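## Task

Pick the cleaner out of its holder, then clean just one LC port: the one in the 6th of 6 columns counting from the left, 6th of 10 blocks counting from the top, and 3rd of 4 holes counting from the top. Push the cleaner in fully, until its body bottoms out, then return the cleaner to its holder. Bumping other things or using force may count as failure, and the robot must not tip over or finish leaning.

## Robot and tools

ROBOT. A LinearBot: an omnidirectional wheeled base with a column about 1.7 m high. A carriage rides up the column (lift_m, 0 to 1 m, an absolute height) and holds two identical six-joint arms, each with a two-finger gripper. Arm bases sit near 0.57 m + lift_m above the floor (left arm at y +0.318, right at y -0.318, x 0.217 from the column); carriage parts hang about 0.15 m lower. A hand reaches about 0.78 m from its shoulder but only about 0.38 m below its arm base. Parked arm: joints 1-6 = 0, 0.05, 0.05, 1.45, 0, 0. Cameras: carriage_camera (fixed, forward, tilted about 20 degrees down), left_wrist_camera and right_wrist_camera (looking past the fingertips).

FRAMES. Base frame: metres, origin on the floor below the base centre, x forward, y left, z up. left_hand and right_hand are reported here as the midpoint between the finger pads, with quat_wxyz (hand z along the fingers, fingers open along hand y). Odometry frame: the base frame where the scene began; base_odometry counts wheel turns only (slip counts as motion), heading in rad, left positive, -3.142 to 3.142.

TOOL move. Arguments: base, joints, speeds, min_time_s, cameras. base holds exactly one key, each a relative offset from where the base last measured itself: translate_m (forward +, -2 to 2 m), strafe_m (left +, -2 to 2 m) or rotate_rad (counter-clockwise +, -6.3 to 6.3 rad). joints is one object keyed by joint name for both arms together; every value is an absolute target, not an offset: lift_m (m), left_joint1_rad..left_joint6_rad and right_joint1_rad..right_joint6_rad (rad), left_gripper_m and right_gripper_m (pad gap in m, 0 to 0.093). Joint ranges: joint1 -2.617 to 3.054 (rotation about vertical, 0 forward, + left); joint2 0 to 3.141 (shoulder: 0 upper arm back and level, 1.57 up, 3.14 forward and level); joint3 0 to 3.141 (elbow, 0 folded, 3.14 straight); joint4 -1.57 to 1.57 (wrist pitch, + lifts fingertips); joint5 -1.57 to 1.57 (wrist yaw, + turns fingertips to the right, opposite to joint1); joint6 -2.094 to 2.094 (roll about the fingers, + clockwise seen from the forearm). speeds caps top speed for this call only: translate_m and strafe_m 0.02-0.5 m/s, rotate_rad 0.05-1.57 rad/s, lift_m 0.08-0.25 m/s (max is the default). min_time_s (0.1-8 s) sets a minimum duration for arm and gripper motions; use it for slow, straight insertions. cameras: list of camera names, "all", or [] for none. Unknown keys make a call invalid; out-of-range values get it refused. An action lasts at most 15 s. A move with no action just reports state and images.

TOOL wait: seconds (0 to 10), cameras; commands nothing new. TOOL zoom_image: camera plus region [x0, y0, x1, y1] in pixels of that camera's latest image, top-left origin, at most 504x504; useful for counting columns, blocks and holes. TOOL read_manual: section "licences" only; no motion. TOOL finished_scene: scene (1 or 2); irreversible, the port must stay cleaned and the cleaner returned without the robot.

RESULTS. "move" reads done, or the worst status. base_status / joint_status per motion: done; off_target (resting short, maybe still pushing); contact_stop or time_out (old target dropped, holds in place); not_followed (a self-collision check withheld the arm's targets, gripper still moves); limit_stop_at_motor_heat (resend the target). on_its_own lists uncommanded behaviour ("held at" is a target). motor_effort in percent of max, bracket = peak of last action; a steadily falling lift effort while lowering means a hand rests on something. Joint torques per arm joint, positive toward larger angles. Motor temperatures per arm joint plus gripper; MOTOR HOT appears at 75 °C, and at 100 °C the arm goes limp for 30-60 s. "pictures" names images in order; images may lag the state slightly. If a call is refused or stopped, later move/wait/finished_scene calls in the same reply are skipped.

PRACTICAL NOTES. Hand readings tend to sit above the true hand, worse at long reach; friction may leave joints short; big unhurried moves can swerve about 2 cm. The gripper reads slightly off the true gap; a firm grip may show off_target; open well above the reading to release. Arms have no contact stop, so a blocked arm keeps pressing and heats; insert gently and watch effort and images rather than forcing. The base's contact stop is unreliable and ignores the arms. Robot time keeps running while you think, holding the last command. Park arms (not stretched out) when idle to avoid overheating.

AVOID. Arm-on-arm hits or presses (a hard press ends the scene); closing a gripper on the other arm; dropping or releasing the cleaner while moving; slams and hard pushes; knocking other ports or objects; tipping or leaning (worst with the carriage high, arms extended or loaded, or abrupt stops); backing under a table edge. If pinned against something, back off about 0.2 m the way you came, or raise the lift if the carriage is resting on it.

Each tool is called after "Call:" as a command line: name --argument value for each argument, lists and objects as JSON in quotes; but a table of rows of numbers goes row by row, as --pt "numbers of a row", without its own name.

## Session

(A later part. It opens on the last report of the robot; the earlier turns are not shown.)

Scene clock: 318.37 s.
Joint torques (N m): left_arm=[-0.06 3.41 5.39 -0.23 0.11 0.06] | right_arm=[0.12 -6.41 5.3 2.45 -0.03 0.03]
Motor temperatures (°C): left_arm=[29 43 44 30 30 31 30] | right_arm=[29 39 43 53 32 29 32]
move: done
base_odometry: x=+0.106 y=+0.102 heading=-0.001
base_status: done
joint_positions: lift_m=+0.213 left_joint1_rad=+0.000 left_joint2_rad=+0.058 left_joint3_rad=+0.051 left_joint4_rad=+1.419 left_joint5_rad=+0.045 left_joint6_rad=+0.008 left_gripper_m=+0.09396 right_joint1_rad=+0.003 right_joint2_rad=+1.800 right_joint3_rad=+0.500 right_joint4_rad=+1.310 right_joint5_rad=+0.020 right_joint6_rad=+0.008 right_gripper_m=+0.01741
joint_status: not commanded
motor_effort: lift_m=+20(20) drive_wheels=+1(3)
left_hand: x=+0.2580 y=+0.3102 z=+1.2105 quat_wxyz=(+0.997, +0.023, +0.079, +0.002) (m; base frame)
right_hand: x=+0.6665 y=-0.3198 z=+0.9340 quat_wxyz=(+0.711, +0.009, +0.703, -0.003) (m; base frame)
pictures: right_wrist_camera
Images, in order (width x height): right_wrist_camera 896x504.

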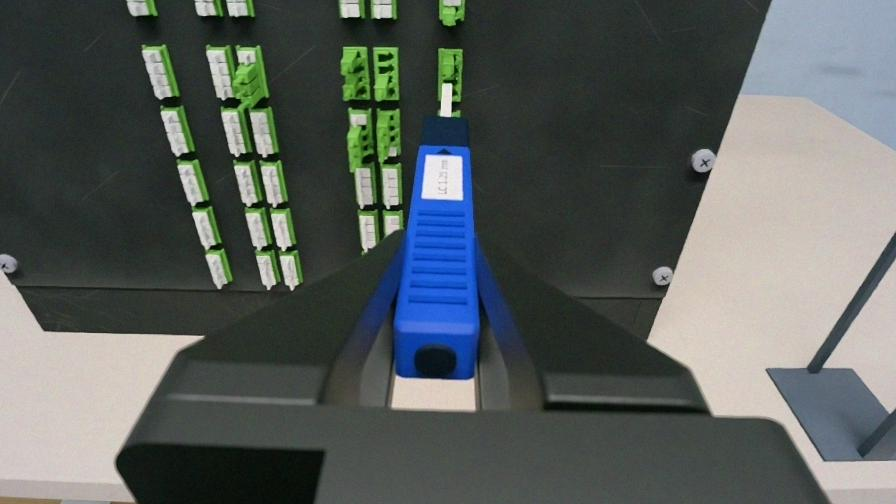

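Call:
move --base '{"translate_m": 0.005}' --speeds '{"translate_m": 0.02}' --cameras '["right_wrist_camera"]'

Call:
zoom_image --camera "right_wrist_camera" --region '[425, 50, 475, 110]'

Scene clock: 326.97 s.
Joint torques (N m): left_arm=[-0.08 3.34 5.39 -0.21 0.1 0.07] | right_arm=[0.12 -6.34 5.34 2.45 -0.05 0.01]
Motor temperatures (°C): left_arm=[29 43 44 30 30 31 30] | right_arm=[29 39 43 53 32 29 32]
move: done
base_odometry: x=+0.111 y=+0.102 heading=-0.001
base_status: done
joint_positions: lift_m=+0.213 left_joint1_rad=+0.000 left_joint2_rad=+0.058 left_joint3_rad=+0.051 left_joint4_rad=+1.419 left_joint5_rad=+0.045 left_joint6_rad=+0.008 left_gripper_m=+0.09396 right_joint1_rad=+0.003 right_joint2_rad=+1.800 right_joint3_rad=+0.500 right_joint4_rad=+1.310 right_joint5_rad=+0.020 right_joint6_rad=+0.008 right_gripper_m=+0.01740
joint_status: not commanded
motor_effort: lift_m=+20(20) drive_wheels=-2(9)
left_hand: x=+0.2580 y=+0.3102 z=+1.2105 quat_wxyz=(+0.997, +0.023, +0.079, +0.002) (m; base frame)
right_hand: x=+0.6665 y=-0.3198 z=+0.9340 quat_wxyz=(+0.711, +0.009, +0.703, -0.003) (m; base frame)
pictures: right_wrist_camera
Images, in order (width x height): right_wrist_camera 896x504.

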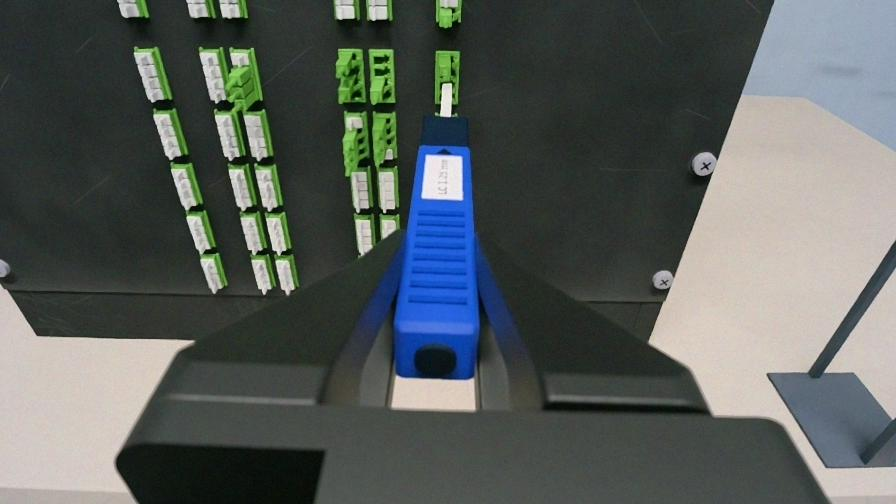

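Scaled by 8.400 from the camera's 896x504 image, which has a finer 1280x720 frame.

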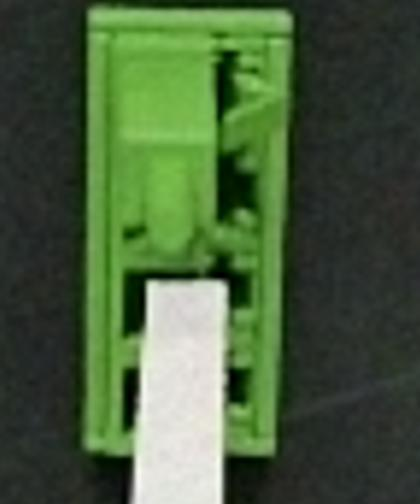

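Call:
move --joints '{"right_joint5_rad": 0.0064}' --cameras '["right_wrist_camera"]'

Call:
zoom_image --camera "right_wrist_camera" --region '[425, 50, 475, 110]'

Scene clock: 343.40 s.
Joint torques (N m): left_arm=[-0.12 3.38 5.39 -0.22 0.1 0.07] | right_arm=[0.13 -6.34 5.37 2.45 -0.14 0.02]
Motor temperatures (°C): left_arm=[29 43 44 30 30 31 30] | right_arm=[29 39 43 53 32 29 32]
move: done
base_odometry: x=+0.111 y=+0.102 heading=-0.001
base_status: not commanded
joint_positions: lift_m=+0.213 left_joint1_rad=+0.000 left_joint2_rad=+0.058 left_joint3_rad=+0.051 left_joint4_rad=+1.419 left_joint5_rad=+0.045 left_joint6_rad=+0.008 left_gripper_m=+0.09396 right_joint1_rad=+0.003 right_joint2_rad=+1.800 right_joint3_rad=+0.500 right_joint4_rad=+1.310 right_joint5_rad=+0.016 right_joint6_rad=+0.008 right_gripper_m=+0.01740
joint_status: all done
motor_effort: lift_m=+20(20) drive_wheels=+1(1)
left_hand: x=+0.2580 y=+0.3102 z=+1.2105 quat_wxyz=(+0.997, +0.023, +0.079, +0.002) (m; base frame)
right_hand: x=+0.6665 y=-0.3191 z=+0.9340 quat_wxyz=(+0.711, +0.007, +0.703, -0.002) (m; base frame)
pictures: right_wrist_camera
Images, in order (width x height): right_wrist_camera 896x504.

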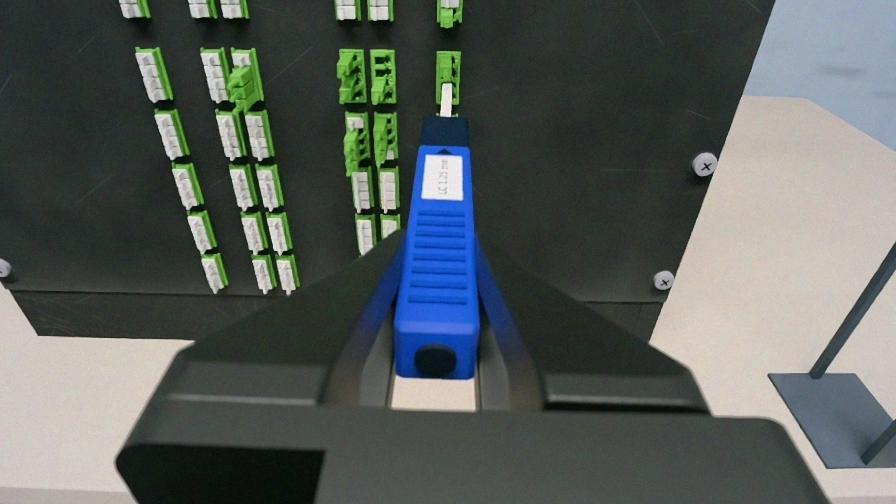

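Scaled by 8.400 from the camera's 896x504 image, which has a finer 1280x720 frame.

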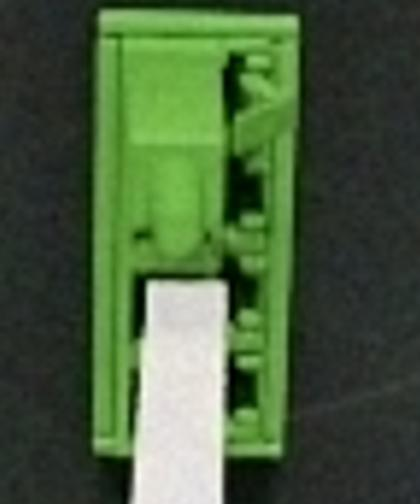

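Call:
wait --seconds 0.3 --cameras '["right_wrist_camera"]'

Call:
zoom_image --camera "right_wrist_camera" --region '[425, 50, 475, 110]'

Scene clock: 345.93 s.
Joint torques (N m): left_arm=[-0.09 3.33 5.38 -0.24 0.11 0.06] | right_arm=[0.14 -6.31 5.37 2.45 -0.14 0.02]
Motor temperatures (°C): left_arm=[29 43 44 30 30 31 30] | right_arm=[29 39 43 53 32 29 32]
base_odometry: x=+0.111 y=+0.102 heading=-0.001
base_status: not commanded
joint_positions: lift_m=+0.213 left_joint1_rad=+0.000 left_joint2_rad=+0.058 left_joint3_rad=+0.051 left_joint4_rad=+1.419 left_joint5_rad=+0.045 left_joint6_rad=+0.008 left_gripper_m=+0.09396 right_joint1_rad=+0.003 right_joint2_rad=+1.800 right_joint3_rad=+0.500 right_joint4_rad=+1.310 right_joint5_rad=+0.015 right_joint6_rad=+0.008 right_gripper_m=+0.01740
joint_status: all done
motor_effort: lift_m=+20(20) drive_wheels=+1(1)
left_hand: x=+0.2580 y=+0.3102 z=+1.2105 quat_wxyz=(+0.997, +0.023, +0.079, +0.002) (m; base frame)
right_hand: x=+0.6665 y=-0.3189 z=+0.9340 quat_wxyz=(+0.711, +0.007, +0.703, -0.001) (m; base frame)
wait: 0.30 s; at rest from the start
pictures: right_wrist_camera
Images, in order (width x height): right_wrist_camera 896x504.

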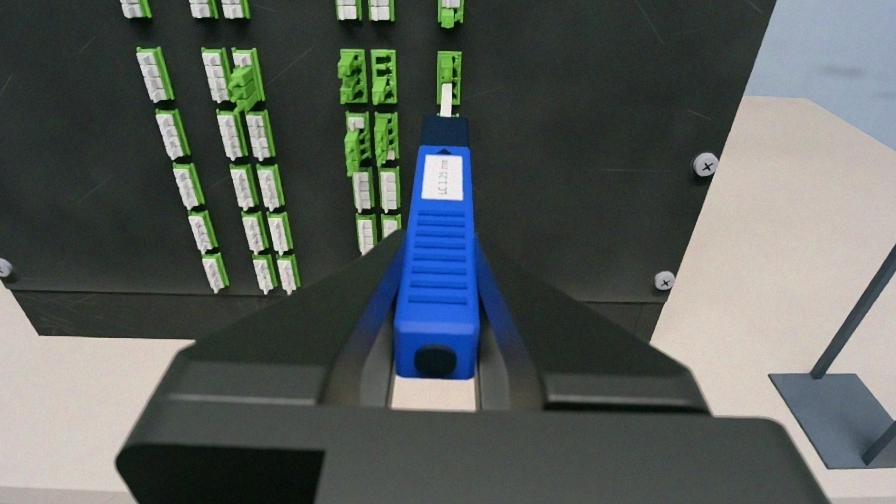

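Scaled by 8.400 from the camera's 896x504 image, which has a finer 1280x720 frame.

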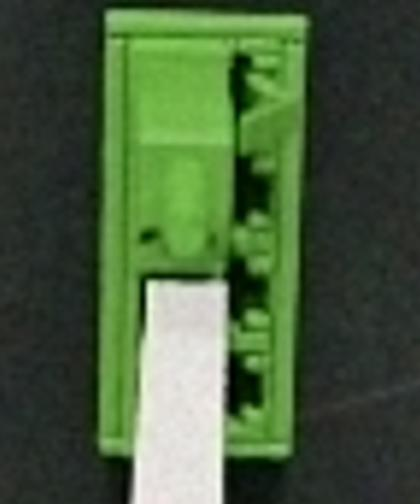

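Call:
wait --seconds 0.2 --cameras '["right_wrist_camera"]'

Call:
zoom_image --camera "right_wrist_camera" --region '[430, 64, 464, 104]'

Scene clock: 348.60 s.
Joint torques (N m): left_arm=[-0.09 3.4 5.44 -0.22 0.12 0.07] | right_arm=[0.14 -6.31 5.39 2.45 -0.14 0.02]
Motor temperatures (°C): left_arm=[29 43 44 30 30 31 30] | right_arm=[29 39 43 53 32 29 32]
base_odometry: x=+0.111 y=+0.102 heading=-0.001
base_status: not commanded
joint_positions: lift_m=+0.213 left_joint1_rad=+0.000 left_joint2_rad=+0.058 left_joint3_rad=+0.051 left_joint4_rad=+1.419 left_joint5_rad=+0.045 left_joint6_rad=+0.008 left_gripper_m=+0.09396 right_joint1_rad=+0.003 right_joint2_rad=+1.800 right_joint3_rad=+0.500 right_joint4_rad=+1.310 right_joint5_rad=+0.015 right_joint6_rad=+0.008 right_gripper_m=+0.01740
joint_status: all done
motor_effort: lift_m=+20(20) drive_wheels=+1(1)
left_hand: x=+0.2580 y=+0.3102 z=+1.2105 quat_wxyz=(+0.997, +0.023, +0.079, +0.002) (m; base frame)
right_hand: x=+0.6665 y=-0.3189 z=+0.9340 quat_wxyz=(+0.711, +0.007, +0.703, -0.001) (m; base frame)
wait: 0.20 s; at rest from the start
pictures: right_wrist_camera
Images, in order (width x height): right_wrist_camera 896x504.

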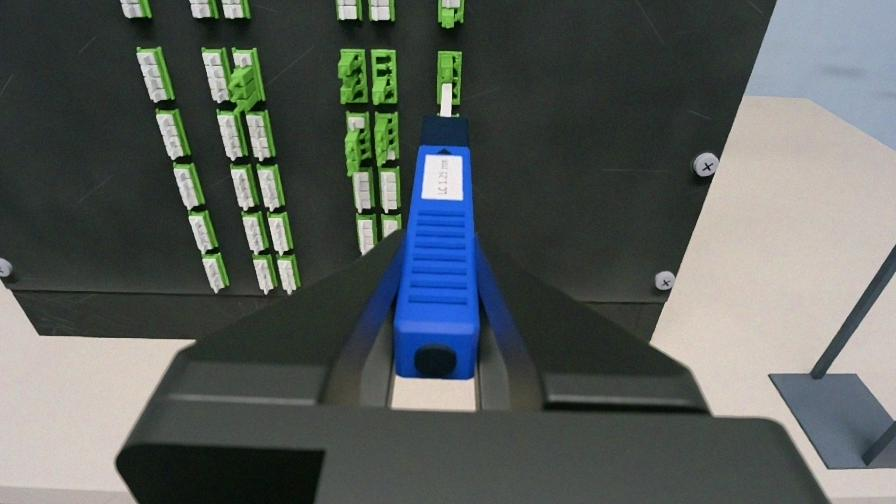

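Scaled by 12.600 from the camera's 896x504 image, which has a finer 1280x720 frame.

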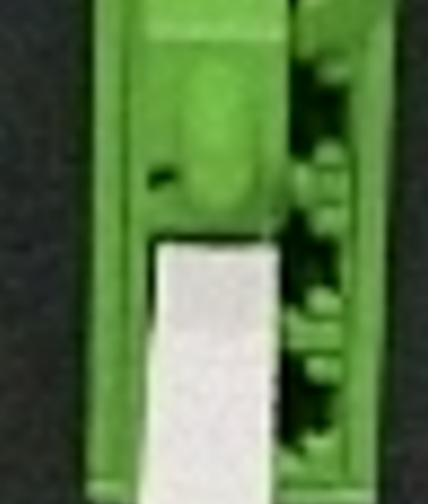

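Call:
move --base '{"translate_m": 0.002}' --joints '{"right_joint5_rad": 0.0055}' --speeds '{"translate_m": 0.02}' --cameras '["right_wrist_camera"]'

Call:
zoom_image --camera "right_wrist_camera" --region '[430, 64, 464, 104]'

Scene clock: 354.30 s.
Joint torques (N m): left_arm=[-0.08 3.36 5.42 -0.23 0.1 0.07] | right_arm=[0.14 -6.31 5.35 2.48 -0.14 0.02]
Motor temperatures (°C): left_arm=[29 43 44 30 30 31 30] | right_arm=[29 39 43 53 32 29 32]
move: done
base_odometry: x=+0.113 y=+0.102 heading=-0.002
base_status: done
joint_positions: lift_m=+0.213 left_joint1_rad=+0.000 left_joint2_rad=+0.058 left_joint3_rad=+0.051 left_joint4_rad=+1.419 left_joint5_rad=+0.045 left_joint6_rad=+0.008 left_gripper_m=+0.09396 right_joint1_rad=+0.003 right_joint2_rad=+1.800 right_joint3_rad=+0.500 right_joint4_rad=+1.311 right_joint5_rad=+0.014 right_joint6_rad=+0.008 right_gripper_m=+0.01740
joint_status: all done
motor_effort: lift_m=+20(20) drive_wheels=+1(8)
left_hand: x=+0.2579 y=+0.3102 z=+1.2105 quat_wxyz=(+0.997, +0.023, +0.079, +0.002) (m; base frame)
right_hand: x=+0.6665 y=-0.3188 z=+0.9341 quat_wxyz=(+0.711, +0.007, +0.703, -0.001) (m; base frame)
pictures: right_wrist_camera
Images, in order (width x height): right_wrist_camera 896x504.

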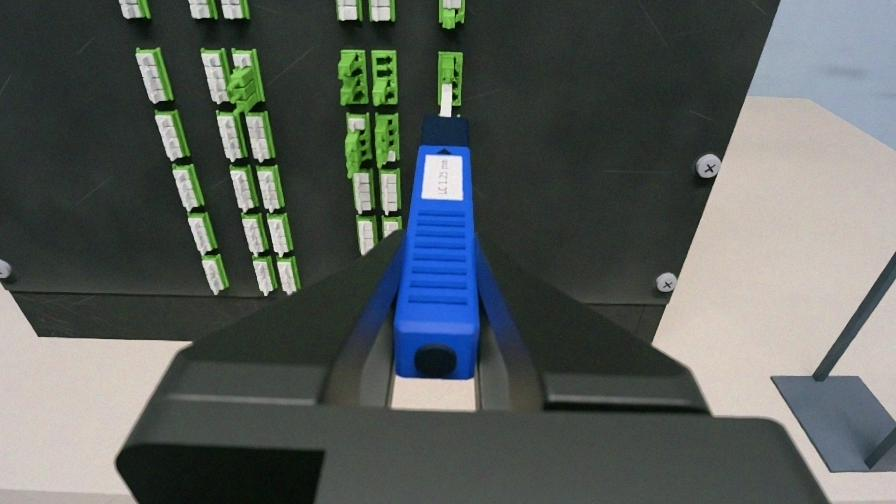

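Scaled by 12.600 from the camera's 896x504 image, which has a finer 1280x720 frame.

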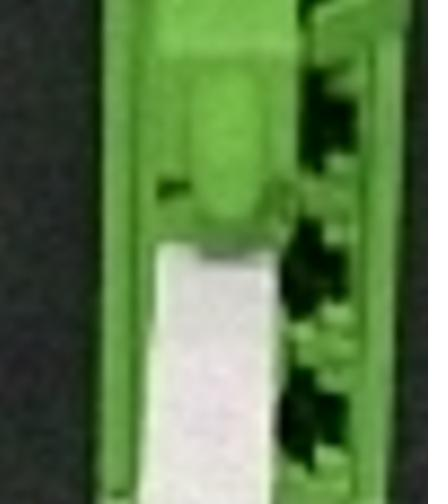

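Call:
move --base '{"translate_m": 0.002}' --joints '{"lift_m": 0.2125}' --speeds '{"translate_m": 0.02, "lift_m": 0.08}' --cameras '["right_wrist_camera"]'

Call:
zoom_image --camera "right_wrist_camera" --region '[430, 64, 464, 104]'

Scene clock: 364.63 s.
Joint torques (N m): left_arm=[-0.13 3.37 5.42 -0.22 0.1 0.08] | right_arm=[0.16 -6.3 5.34 2.45 -0.14 0.03]
Motor temperatures (°C): left_arm=[29 42 44 30 30 31 30] | right_arm=[29 39 43 53 32 29 32]
move: done
base_odometry: x=+0.115 y=+0.102 heading=-0.002
base_status: done
joint_positions: lift_m=+0.213 left_joint1_rad=+0.000 left_joint2_rad=+0.058 left_joint3_rad=+0.051 left_joint4_rad=+1.419 left_joint5_rad=+0.045 left_joint6_rad=+0.008 left_gripper_m=+0.09396 right_joint1_rad=+0.003 right_joint2_rad=+1.800 right_joint3_rad=+0.500 right_joint4_rad=+1.311 right_joint5_rad=+0.014 right_joint6_rad=+0.008 right_gripper_m=+0.01740
joint_status: all done
motor_effort: lift_m=+19(20) drive_wheels=+1(7)
left_hand: x=+0.2580 y=+0.3102 z=+1.2101 quat_wxyz=(+0.997, +0.023, +0.079, +0.002) (m; base frame)
right_hand: x=+0.6665 y=-0.3187 z=+0.9337 quat_wxyz=(+0.711, +0.007, +0.703, -0.001) (m; base frame)
pictures: right_wrist_camera
Images, in order (width x height): right_wrist_camera 896x504.

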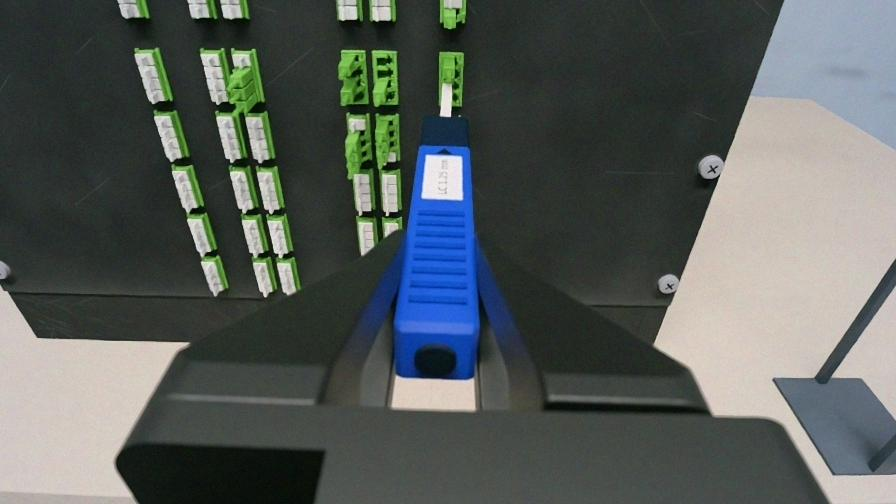

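Scaled by 12.600 from the camera's 896x504 image, which has a finer 1280x720 frame.

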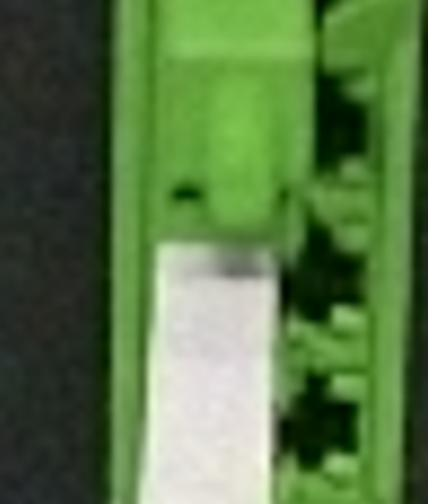

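Call:
move --base '{"translate_m": 0.002}' --joints '{"lift_m": 0.212}' --speeds '{"translate_m": 0.02, "lift_m": 0.08}' --cameras '["right_wrist_camera"]'

Call:
zoom_image --camera "right_wrist_camera" --region '[430, 64, 464, 104]'

Scene clock: 372.50 s.
Joint torques (N m): left_arm=[-0.17 3.37 5.46 -0.23 0.11 0.08] | right_arm=[0.17 -6.28 5.34 2.45 -0.14 0.02]
Motor temperatures (°C): left_arm=[29 42 44 30 30 31 30] | right_arm=[29 39 43 53 32 29 32]
move: done
base_odometry: x=+0.117 y=+0.102 heading=-0.002
base_status: done
joint_positions: lift_m=+0.212 left_joint1_rad=+0.000 left_joint2_rad=+0.058 left_joint3_rad=+0.051 left_joint4_rad=+1.419 left_joint5_rad=+0.045 left_joint6_rad=+0.008 left_gripper_m=+0.09396 right_joint1_rad=+0.003 right_joint2_rad=+1.800 right_joint3_rad=+0.500 right_joint4_rad=+1.311 right_joint5_rad=+0.014 right_joint6_rad=+0.008 right_gripper_m=+0.01740
joint_status: all done
motor_effort: lift_m=+19(20) drive_wheels=+0(8)
left_hand: x=+0.2580 y=+0.3102 z=+1.2096 quat_wxyz=(+0.997, +0.023, +0.079, +0.002) (m; base frame)
right_hand: x=+0.6665 y=-0.3187 z=+0.9332 quat_wxyz=(+0.711, +0.007, +0.703, -0.001) (m; base frame)
pictures: right_wrist_camera
Images, in order (width x height): right_wrist_camera 896x504.

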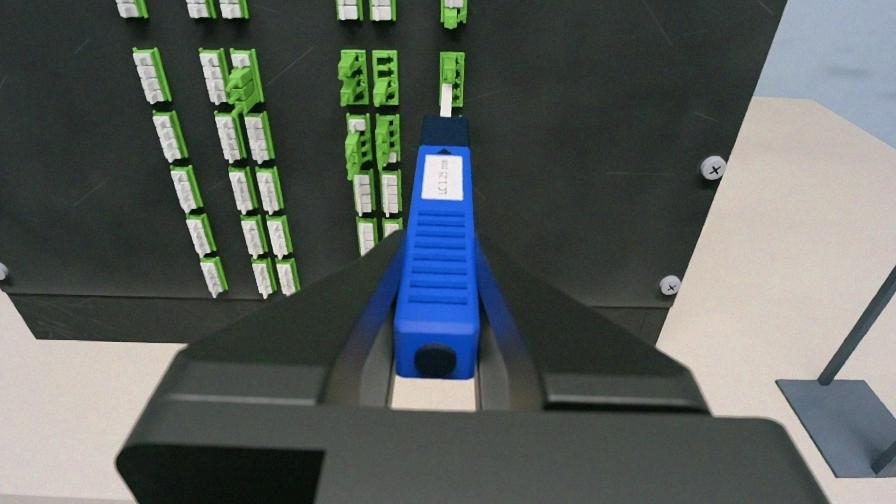

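Scaled by 12.600 from the camera's 896x504 image, which has a finer 1280x720 frame.

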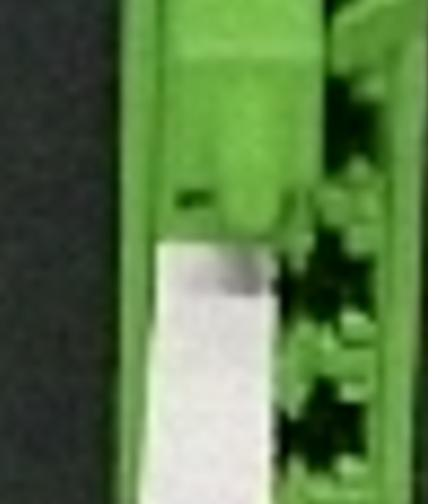

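Call:
move --base '{"translate_m": 0.002}' --speeds '{"translate_m": 0.02}' --cameras '["right_wrist_camera"]'

Call:
zoom_image --camera "right_wrist_camera" --region '[430, 64, 464, 104]'

Scene clock: 381.50 s.
Joint torques (N m): left_arm=[-0.08 3.36 5.39 -0.23 0.11 0.06] | right_arm=[0.14 -6.31 5.38 2.45 -0.14 0.03]
Motor temperatures (°C): left_arm=[29 42 44 30 30 31 30] | right_arm=[29 39 43 53 32 29 32]
move: done
base_odometry: x=+0.119 y=+0.102 heading=-0.002
base_status: done
joint_positions: lift_m=+0.212 left_joint1_rad=+0.000 left_joint2_rad=+0.058 left_joint3_rad=+0.051 left_joint4_rad=+1.420 left_joint5_rad=+0.045 left_joint6_rad=+0.008 left_gripper_m=+0.09396 right_joint1_rad=+0.003 right_joint2_rad=+1.800 right_joint3_rad=+0.500 right_joint4_rad=+1.311 right_joint5_rad=+0.014 right_joint6_rad=+0.008 right_gripper_m=+0.01740
joint_status: not commanded
motor_effort: lift_m=+19(19) drive_wheels=+0(12)
left_hand: x=+0.2578 y=+0.3102 z=+1.2097 quat_wxyz=(+0.997, +0.023, +0.079, +0.002) (m; base frame)
right_hand: x=+0.6665 y=-0.3187 z=+0.9332 quat_wxyz=(+0.711, +0.007, +0.703, -0.001) (m; base frame)
pictures: right_wrist_camera
Images, in order (width x height): right_wrist_camera 896x504.

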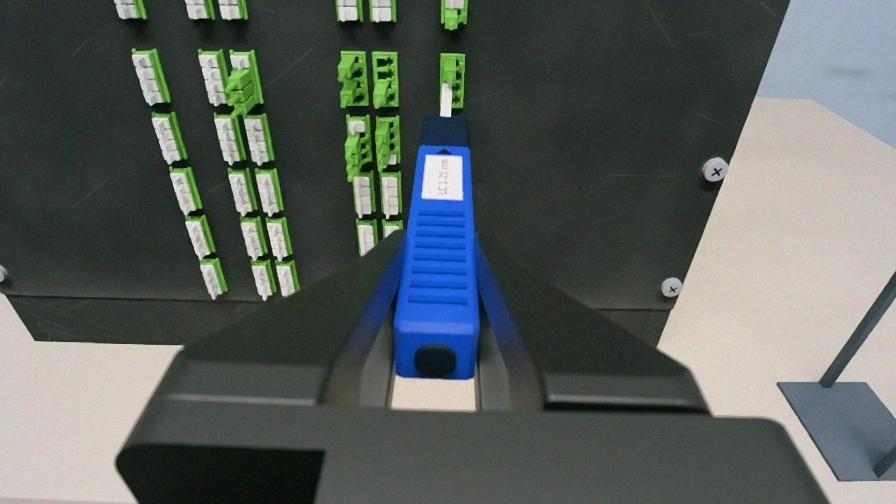

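Scaled by 12.600 from the camera's 896x504 image, which has a finer 1280x720 frame.

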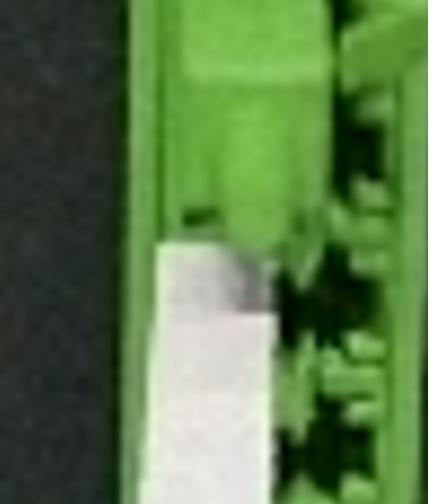

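Call:
move --joints '{"right_joint5_rad": 0.0265}' --cameras '[]'

Call:
wait --seconds 0.5 --cameras '["right_wrist_camera"]'

Call:
zoom_image --camera "right_wrist_camera" --region '[430, 64, 464, 104]'

Scene clock: 389.57 s.
Joint torques (N m): left_arm=[-0.12 3.38 5.42 -0.24 0.1 0.06] | right_arm=[0.14 -6.34 5.34 2.45 0.09 0.02]
Motor temperatures (°C): left_arm=[29 42 44 30 30 31 30] | right_arm=[29 39 43 53 32 29 32]
move: done
base_odometry: x=+0.119 y=+0.102 heading=-0.002
base_status: not commanded
joint_positions: lift_m=+0.212 left_joint1_rad=+0.000 left_joint2_rad=+0.058 left_joint3_rad=+0.051 left_joint4_rad=+1.420 left_joint5_rad=+0.045 left_joint6_rad=+0.008 left_gripper_m=+0.09396 right_joint1_rad=+0.003 right_joint2_rad=+1.800 right_joint3_rad=+0.500 right_joint4_rad=+1.311 right_joint5_rad=+0.017 right_joint6_rad=+0.008 right_gripper_m=+0.01740
joint_status: all done
motor_effort: lift_m=+19(19) drive_wheels=+0(0)
left_hand: x=+0.2578 y=+0.3102 z=+1.2097 quat_wxyz=(+0.997, +0.023, +0.079, +0.002) (m; base frame)
right_hand: x=+0.6665 y=-0.3193 z=+0.9332 quat_wxyz=(+0.711, +0.008, +0.703, -0.002) (m; base frame)
pictures: none
No camera images: "cameras" was empty.

Scene clock: 390.07 s.
Joint torques (N m): left_arm=[-0.14 3.36 5.44 -0.23 0.11 0.07] | right_arm=[0.17 -6.31 5.34 2.44 0.06 0.03]
Motor temperatures (°C): left_arm=[29 42 44 30 30 31 30] | right_arm=[29 39 43 53 32 29 32]
base_odometry: x=+0.119 y=+0.102 heading=-0.002
base_status: not commanded
joint_positions: lift_m=+0.212 left_joint1_rad=+0.000 left_joint2_rad=+0.058 left_joint3_rad=+0.051 left_joint4_rad=+1.420 left_joint5_rad=+0.045 left_joint6_rad=+0.008 left_gripper_m=+0.09396 right_joint1_rad=+0.003 right_joint2_rad=+1.800 right_joint3_rad=+0.500 right_joint4_rad=+1.311 right_joint5_rad=+0.017 right_joint6_rad=+0.008 right_gripper_m=+0.01740
joint_status: all done
motor_effort: lift_m=+19(19) drive_wheels=+0(0)
left_hand: x=+0.2578 y=+0.3102 z=+1.2097 quat_wxyz=(+0.997, +0.023, +0.079, +0.002) (m; base frame)
right_hand: x=+0.6665 y=-0.3193 z=+0.9332 quat_wxyz=(+0.711, +0.008, +0.703, -0.002) (m; base frame)
wait: 0.50 s; at rest by 0.27 s
pictures: right_wrist_camera
Images, in order (width x height): right_wrist_camera 896x504.

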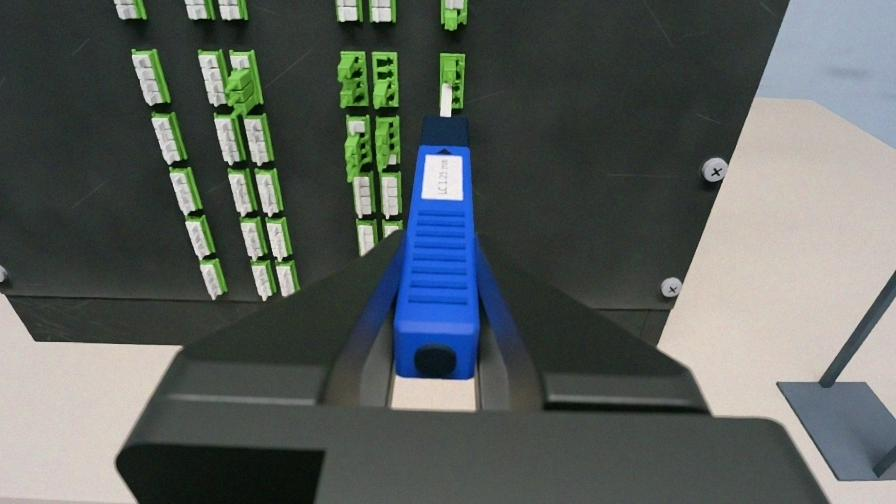

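Scaled by 12.600 from the camera's 896x504 image, which has a finer 1280x720 frame.

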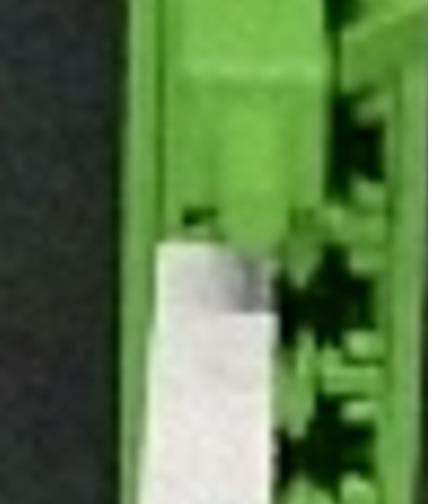

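Call:
wait --seconds 0.5 --cameras '["right_wrist_camera"]'

Call:
zoom_image --camera "right_wrist_camera" --region '[430, 64, 464, 104]'

Scene clock: 393.50 s.
Joint torques (N m): left_arm=[-0.13 3.33 5.44 -0.23 0.1 0.07] | right_arm=[0.16 -6.32 5.35 2.44 0.06 0.03]
Motor temperatures (°C): left_arm=[29 42 44 30 30 31 30] | right_arm=[29 39 43 53 32 29 32]
base_odometry: x=+0.119 y=+0.102 heading=-0.002
base_status: not commanded
joint_positions: lift_m=+0.212 left_joint1_rad=+0.000 left_joint2_rad=+0.058 left_joint3_rad=+0.051 left_joint4_rad=+1.420 left_joint5_rad=+0.045 left_joint6_rad=+0.008 left_gripper_m=+0.09396 right_joint1_rad=+0.003 right_joint2_rad=+1.800 right_joint3_rad=+0.500 right_joint4_rad=+1.311 right_joint5_rad=+0.018 right_joint6_rad=+0.008 right_gripper_m=+0.01740
joint_status: all done
motor_effort: lift_m=+19(19) drive_wheels=+0(0)
left_hand: x=+0.2578 y=+0.3102 z=+1.2097 quat_wxyz=(+0.997, +0.023, +0.079, +0.002) (m; base frame)
right_hand: x=+0.6665 y=-0.3194 z=+0.9332 quat_wxyz=(+0.711, +0.008, +0.703, -0.002) (m; base frame)
wait: 0.50 s; at rest from the start
pictures: right_wrist_camera
Images, in order (width x height): right_wrist_camera 896x504.

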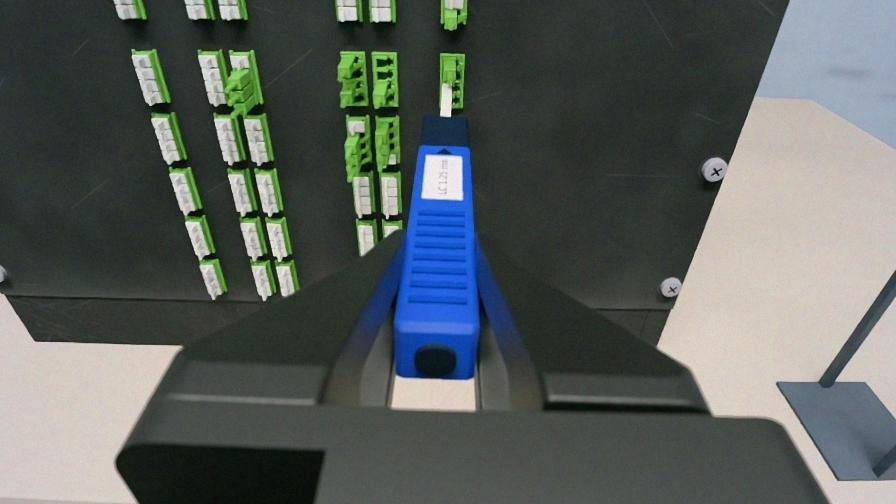

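Scaled by 12.600 from the camera's 896x504 image, which has a finer 1280x720 frame.

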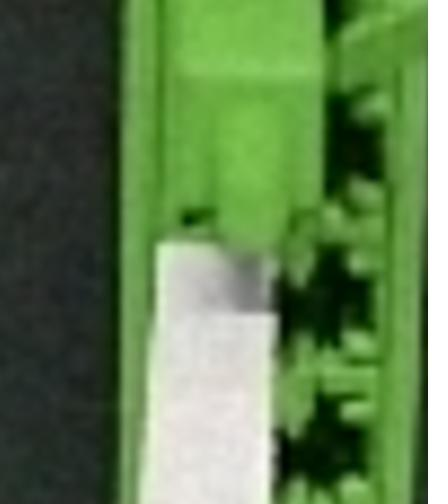

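Call:
move --joints '{"right_joint5_rad": 0.0295}' --cameras '[]'

Call:
wait --seconds 1 --cameras '["right_wrist_camera"]'

Call:
zoom_image --camera "right_wrist_camera" --region '[430, 64, 464, 104]'

Scene clock: 401.23 s.
Joint torques (N m): left_arm=[-0.12 3.37 5.45 -0.24 0.1 0.08] | right_arm=[0.13 -6.31 5.35 2.45 0.08 0.03]
Motor temperatures (°C): left_arm=[29 42 44 30 30 31 30] | right_arm=[29 39 43 54 32 29 32]
move: done
base_odometry: x=+0.119 y=+0.102 heading=-0.002
base_status: not commanded
joint_positions: lift_m=+0.212 left_joint1_rad=+0.000 left_joint2_rad=+0.058 left_joint3_rad=+0.051 left_joint4_rad=+1.420 left_joint5_rad=+0.045 left_joint6_rad=+0.008 left_gripper_m=+0.09396 right_joint1_rad=+0.003 right_joint2_rad=+1.800 right_joint3_rad=+0.500 right_joint4_rad=+1.311 right_joint5_rad=+0.020 right_joint6_rad=+0.008 right_gripper_m=+0.01740
joint_status: all done
motor_effort: lift_m=+19(19) drive_wheels=+0(0)
left_hand: x=+0.2578 y=+0.3102 z=+1.2097 quat_wxyz=(+0.997, +0.023, +0.079, +0.002) (m; base frame)
right_hand: x=+0.6665 y=-0.3198 z=+0.9332 quat_wxyz=(+0.711, +0.009, +0.703, -0.003) (m; base frame)
pictures: none
No camera images: "cameras" was empty.

Scene clock: 402.23 s.
Joint torques (N m): left_arm=[-0.12 3.38 5.41 -0.22 0.1 0.06] | right_arm=[0.12 -6.32 5.37 2.45 0.06 0.02]
Motor temperatures (°C): left_arm=[29 42 44 30 30 31 30] | right_arm=[29 39 43 54 32 29 32]
base_odometry: x=+0.119 y=+0.102 heading=-0.002
base_status: not commanded
joint_positions: lift_m=+0.212 left_joint1_rad=+0.000 left_joint2_rad=+0.058 left_joint3_rad=+0.051 left_joint4_rad=+1.420 left_joint5_rad=+0.045 left_joint6_rad=+0.008 left_gripper_m=+0.09396 right_joint1_rad=+0.003 right_joint2_rad=+1.800 right_joint3_rad=+0.500 right_joint4_rad=+1.311 right_joint5_rad=+0.021 right_joint6_rad=+0.008 right_gripper_m=+0.01740
joint_status: all done
motor_effort: lift_m=+19(19) drive_wheels=+1(0)
left_hand: x=+0.2578 y=+0.3102 z=+1.2097 quat_wxyz=(+0.997, +0.023, +0.079, +0.002) (m; base frame)
right_hand: x=+0.6665 y=-0.3199 z=+0.9332 quat_wxyz=(+0.711, +0.009, +0.703, -0.003) (m; base frame)
wait: 1.00 s; at rest by 0.27 s
pictures: right_wrist_camera
Images, in order (width x height): right_wrist_camera 896x504.

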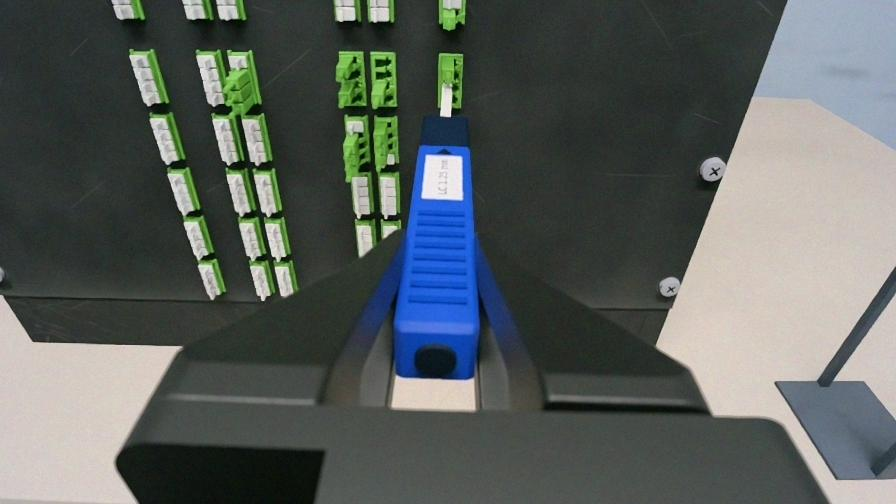

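Scaled by 12.600 from the camera's 896x504 image, which has a finer 1280x720 frame.

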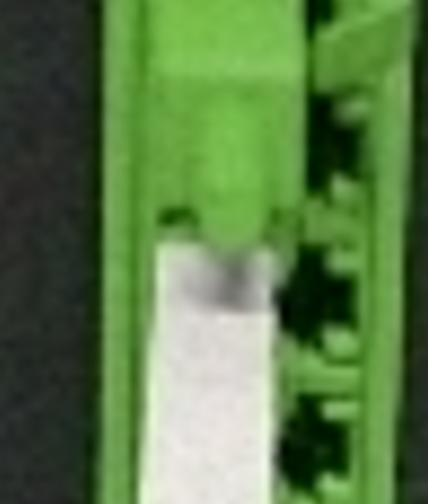

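Call:
move --base '{"translate_m": 0.002}' --joints '{"right_joint5_rad": 0.0312, "lift_m": 0.2116}' --speeds '{"translate_m": 0.02, "lift_m": 0.08}' --cameras '[]'

Call:
wait --seconds 0.8 --cameras '["right_wrist_camera"]'

Call:
zoom_image --camera "right_wrist_camera" --region '[430, 64, 464, 104]'

Scene clock: 408.40 s.
Joint torques (N m): left_arm=[-0.14 3.4 5.41 -0.22 0.1 0.06] | right_arm=[0.13 -6.31 5.33 2.45 0.07 0.02]
Motor temperatures (°C): left_arm=[29 42 44 30 30 31 30] | right_arm=[29 39 43 54 32 29 32]
move: done
base_odometry: x=+0.121 y=+0.102 heading=-0.002
base_status: done
joint_positions: lift_m=+0.212 left_joint1_rad=+0.000 left_joint2_rad=+0.058 left_joint3_rad=+0.051 left_joint4_rad=+1.419 left_joint5_rad=+0.045 left_joint6_rad=+0.008 left_gripper_m=+0.09396 right_joint1_rad=+0.003 right_joint2_rad=+1.800 right_joint3_rad=+0.500 right_joint4_rad=+1.311 right_joint5_rad=+0.022 right_joint6_rad=+0.008 right_gripper_m=+0.01740
joint_status: all done
motor_effort: lift_m=+19(19) drive_wheels=+0(7)
left_hand: x=+0.2580 y=+0.3102 z=+1.2092 quat_wxyz=(+0.997, +0.023, +0.079, +0.002) (m; base frame)
right_hand: x=+0.6665 y=-0.3202 z=+0.9328 quat_wxyz=(+0.711, +0.010, +0.703, -0.004) (m; base frame)
pictures: none
No camera images: "cameras" was empty.

Scene clock: 409.20 s.
Joint torques (N m): left_arm=[-0.13 3.34 5.45 -0.22 0.11 0.06] | right_arm=[0.16 -6.27 5.35 2.45 0.06 0.02]
Motor temperatures (°C): left_arm=[29 42 44 30 30 31 30] | right_arm=[29 39 43 54 32 29 32]
base_odometry: x=+0.121 y=+0.102 heading=-0.002
base_status: done
joint_positions: lift_m=+0.212 left_joint1_rad=+0.000 left_joint2_rad=+0.058 left_joint3_rad=+0.051 left_joint4_rad=+1.419 left_joint5_rad=+0.045 left_joint6_rad=+0.008 left_gripper_m=+0.09396 right_joint1_rad=+0.003 right_joint2_rad=+1.800 right_joint3_rad=+0.500 right_joint4_rad=+1.311 right_joint5_rad=+0.022 right_joint6_rad=+0.008 right_gripper_m=+0.01740
joint_status: all done
motor_effort: lift_m=+19(19) drive_wheels=-2(7)
left_hand: x=+0.2580 y=+0.3102 z=+1.2092 quat_wxyz=(+0.997, +0.023, +0.079, +0.002) (m; base frame)
right_hand: x=+0.6665 y=-0.3202 z=+0.9328 quat_wxyz=(+0.711, +0.010, +0.703, -0.004) (m; base frame)
wait: 0.80 s; at rest by 0.27 s
pictures: right_wrist_camera
Images, in order (width x height): right_wrist_camera 896x504.

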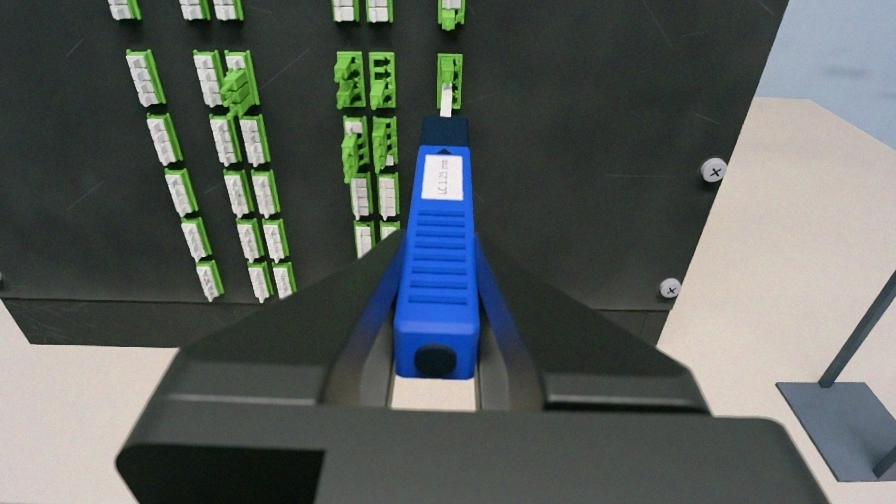

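Scaled by 12.600 from the camera's 896x504 image, which has a finer 1280x720 frame.

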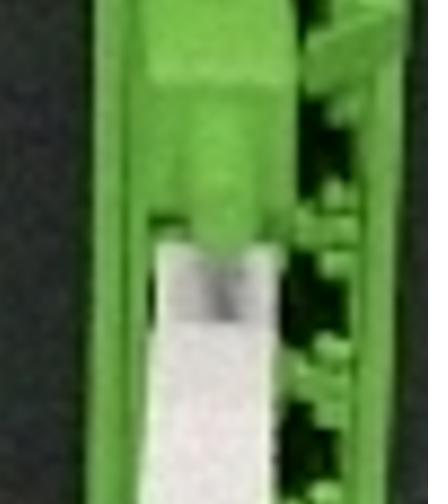

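Call:
move --base '{"translate_m": 0.002}' --joints '{"lift_m": 0.2111}' --speeds '{"translate_m": 0.02, "lift_m": 0.08}' --cameras '[]'

Call:
wait --seconds 0.4 --cameras '["right_wrist_camera"]'

Call:
zoom_image --camera "right_wrist_camera" --region '[430, 64, 464, 104]'

Scene clock: 419.30 s.
Joint torques (N m): left_arm=[-0.14 3.41 5.49 -0.23 0.11 0.08] | right_arm=[0.16 -6.35 5.34 2.45 0.06 0.03]
Motor temperatures (°C): left_arm=[29 42 44 30 30 31 30] | right_arm=[29 39 43 54 32 29 32]
move: done
base_odometry: x=+0.123 y=+0.102 heading=-0.002
base_status: done
joint_positions: lift_m=+0.212 left_joint1_rad=+0.000 left_joint2_rad=+0.058 left_joint3_rad=+0.051 left_joint4_rad=+1.419 left_joint5_rad=+0.045 left_joint6_rad=+0.008 left_gripper_m=+0.09396 right_joint1_rad=+0.003 right_joint2_rad=+1.800 right_joint3_rad=+0.500 right_joint4_rad=+1.311 right_joint5_rad=+0.023 right_joint6_rad=+0.008 right_gripper_m=+0.01740
joint_status: all done
motor_effort: lift_m=+19(19) drive_wheels=+0(8)
left_hand: x=+0.2580 y=+0.3102 z=+1.2087 quat_wxyz=(+0.997, +0.023, +0.079, +0.002) (m; base frame)
right_hand: x=+0.6665 y=-0.3203 z=+0.9323 quat_wxyz=(+0.711, +0.010, +0.703, -0.004) (m; base frame)
pictures: none
No camera images: "cameras" was empty.

Scene clock: 419.70 s.
Joint torques (N m): left_arm=[-0.12 3.4 5.46 -0.22 0.11 0.05] | right_arm=[0.16 -6.37 5.35 2.46 0.06 0.02]
Motor temperatures (°C): left_arm=[29 42 44 30 30 31 30] | right_arm=[29 39 43 54 32 29 32]
base_odometry: x=+0.123 y=+0.102 heading=-0.002
base_status: done
joint_positions: lift_m=+0.212 left_joint1_rad=+0.000 left_joint2_rad=+0.058 left_joint3_rad=+0.051 left_joint4_rad=+1.419 left_joint5_rad=+0.045 left_joint6_rad=+0.008 left_gripper_m=+0.09396 right_joint1_rad=+0.003 right_joint2_rad=+1.800 right_joint3_rad=+0.500 right_joint4_rad=+1.311 right_joint5_rad=+0.023 right_joint6_rad=+0.008 right_gripper_m=+0.01740
joint_status: all done
motor_effort: lift_m=+19(19) drive_wheels=-1(8)
left_hand: x=+0.2580 y=+0.3102 z=+1.2087 quat_wxyz=(+0.997, +0.023, +0.079, +0.002) (m; base frame)
right_hand: x=+0.6665 y=-0.3203 z=+0.9323 quat_wxyz=(+0.711, +0.010, +0.703, -0.004) (m; base frame)
wait: 0.40 s; at rest by 0.27 s
pictures: right_wrist_camera
Images, in order (width x height): right_wrist_camera 896x504.

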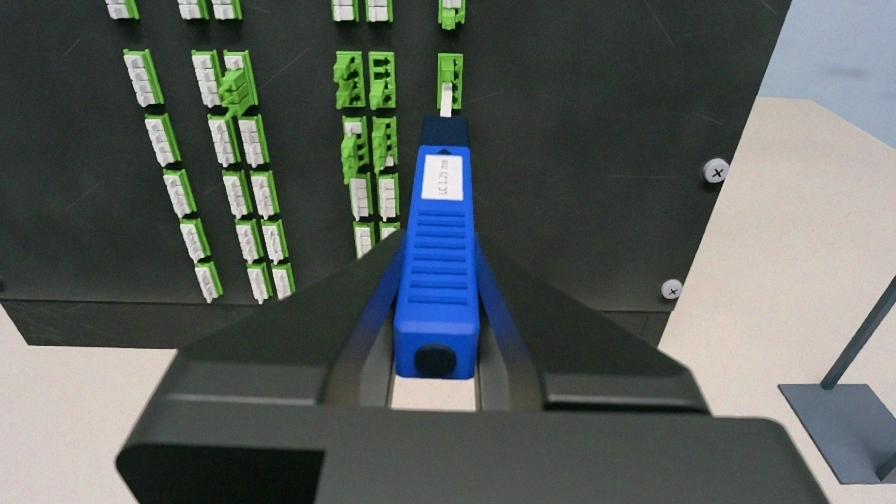

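Scaled by 12.600 from the camera's 896x504 image, which has a finer 1280x720 frame.

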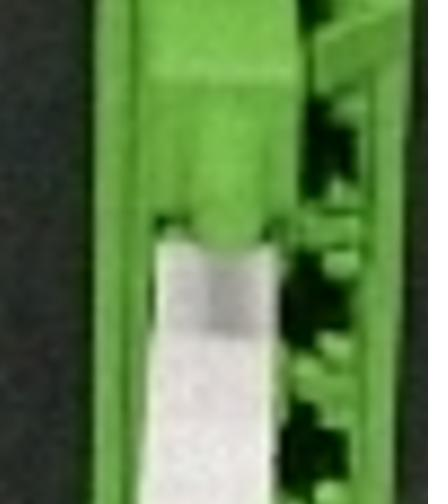

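Call:
move --base '{"translate_m": 0.002}' --joints '{"lift_m": 0.2106}' --speeds '{"translate_m": 0.02, "lift_m": 0.08}' --cameras '[]'

Call:
wait --seconds 0.4 --cameras '["right_wrist_camera"]'

Call:
zoom_image --camera "right_wrist_camera" --region '[430, 64, 464, 104]'

Scene clock: 424.03 s.
Joint torques (N m): left_arm=[-0.09 3.4 5.42 -0.22 0.11 0.08] | right_arm=[0.14 -6.3 5.35 2.45 0.06 0.02]
Motor temperatures (°C): left_arm=[29 42 44 30 30 31 30] | right_arm=[29 39 43 54 32 29 32]
move: done
base_odometry: x=+0.125 y=+0.102 heading=-0.002
base_status: done
joint_positions: lift_m=+0.211 left_joint1_rad=+0.000 left_joint2_rad=+0.058 left_joint3_rad=+0.051 left_joint4_rad=+1.418 left_joint5_rad=+0.045 left_joint6_rad=+0.008 left_gripper_m=+0.09396 right_joint1_rad=+0.003 right_joint2_rad=+1.800 right_joint3_rad=+0.500 right_joint4_rad=+1.311 right_joint5_rad=+0.023 right_joint6_rad=+0.008 right_gripper_m=+0.01740
joint_status: all done
motor_effort: lift_m=+19(19) drive_wheels=+1(10)
left_hand: x=+0.2581 y=+0.3102 z=+1.2082 quat_wxyz=(+0.997, +0.023, +0.079, +0.002) (m; base frame)
right_hand: x=+0.6665 y=-0.3203 z=+0.9320 quat_wxyz=(+0.711, +0.010, +0.703, -0.004) (m; base frame)
pictures: none
No camera images: "cameras" was empty.

Scene clock: 424.43 s.
Joint torques (N m): left_arm=[-0.09 3.44 5.42 -0.23 0.11 0.07] | right_arm=[0.14 -6.32 5.34 2.44 0.05 0.03]
Motor temperatures (°C): left_arm=[29 42 44 30 30 31 30] | right_arm=[29 39 43 54 32 29 32]
base_odometry: x=+0.125 y=+0.102 heading=-0.002
base_status: done
joint_positions: lift_m=+0.211 left_joint1_rad=+0.000 left_joint2_rad=+0.058 left_joint3_rad=+0.051 left_joint4_rad=+1.418 left_joint5_rad=+0.045 left_joint6_rad=+0.008 left_gripper_m=+0.09396 right_joint1_rad=+0.003 right_joint2_rad=+1.800 right_joint3_rad=+0.500 right_joint4_rad=+1.311 right_joint5_rad=+0.023 right_joint6_rad=+0.008 right_gripper_m=+0.01740
joint_status: all done
motor_effort: lift_m=+19(19) drive_wheels=+1(10)
left_hand: x=+0.2581 y=+0.3102 z=+1.2082 quat_wxyz=(+0.997, +0.023, +0.079, +0.002) (m; base frame)
right_hand: x=+0.6665 y=-0.3203 z=+0.9320 quat_wxyz=(+0.711, +0.010, +0.703, -0.004) (m; base frame)
wait: 0.40 s; at rest by 0.27 s
pictures: right_wrist_camera
Images, in order (width x height): right_wrist_camera 896x504.

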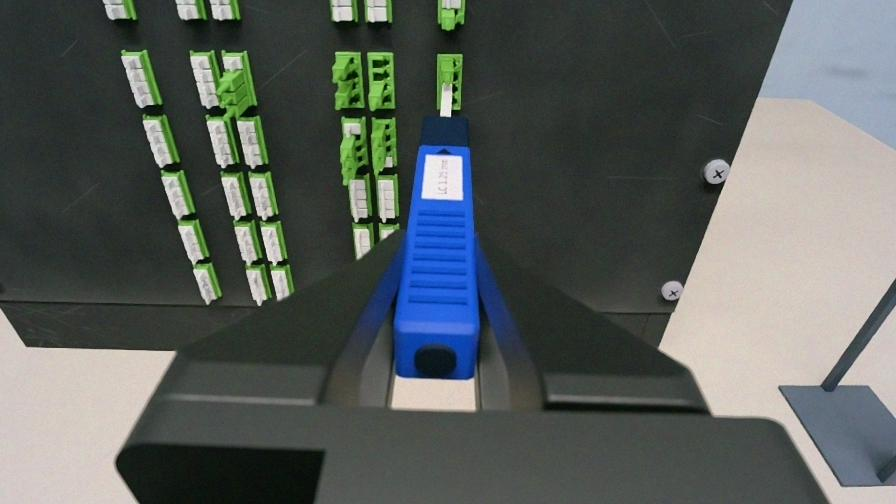

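Scaled by 12.600 from the camera's 896x504 image, which has a finer 1280x720 frame.

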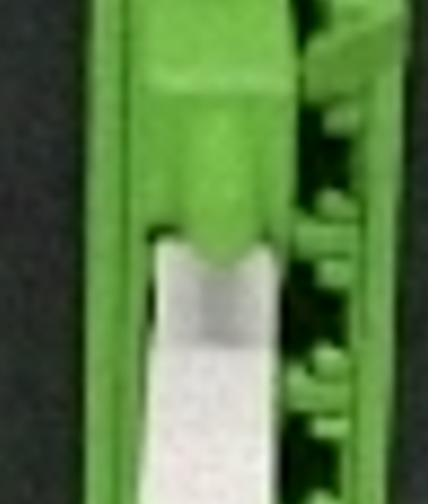

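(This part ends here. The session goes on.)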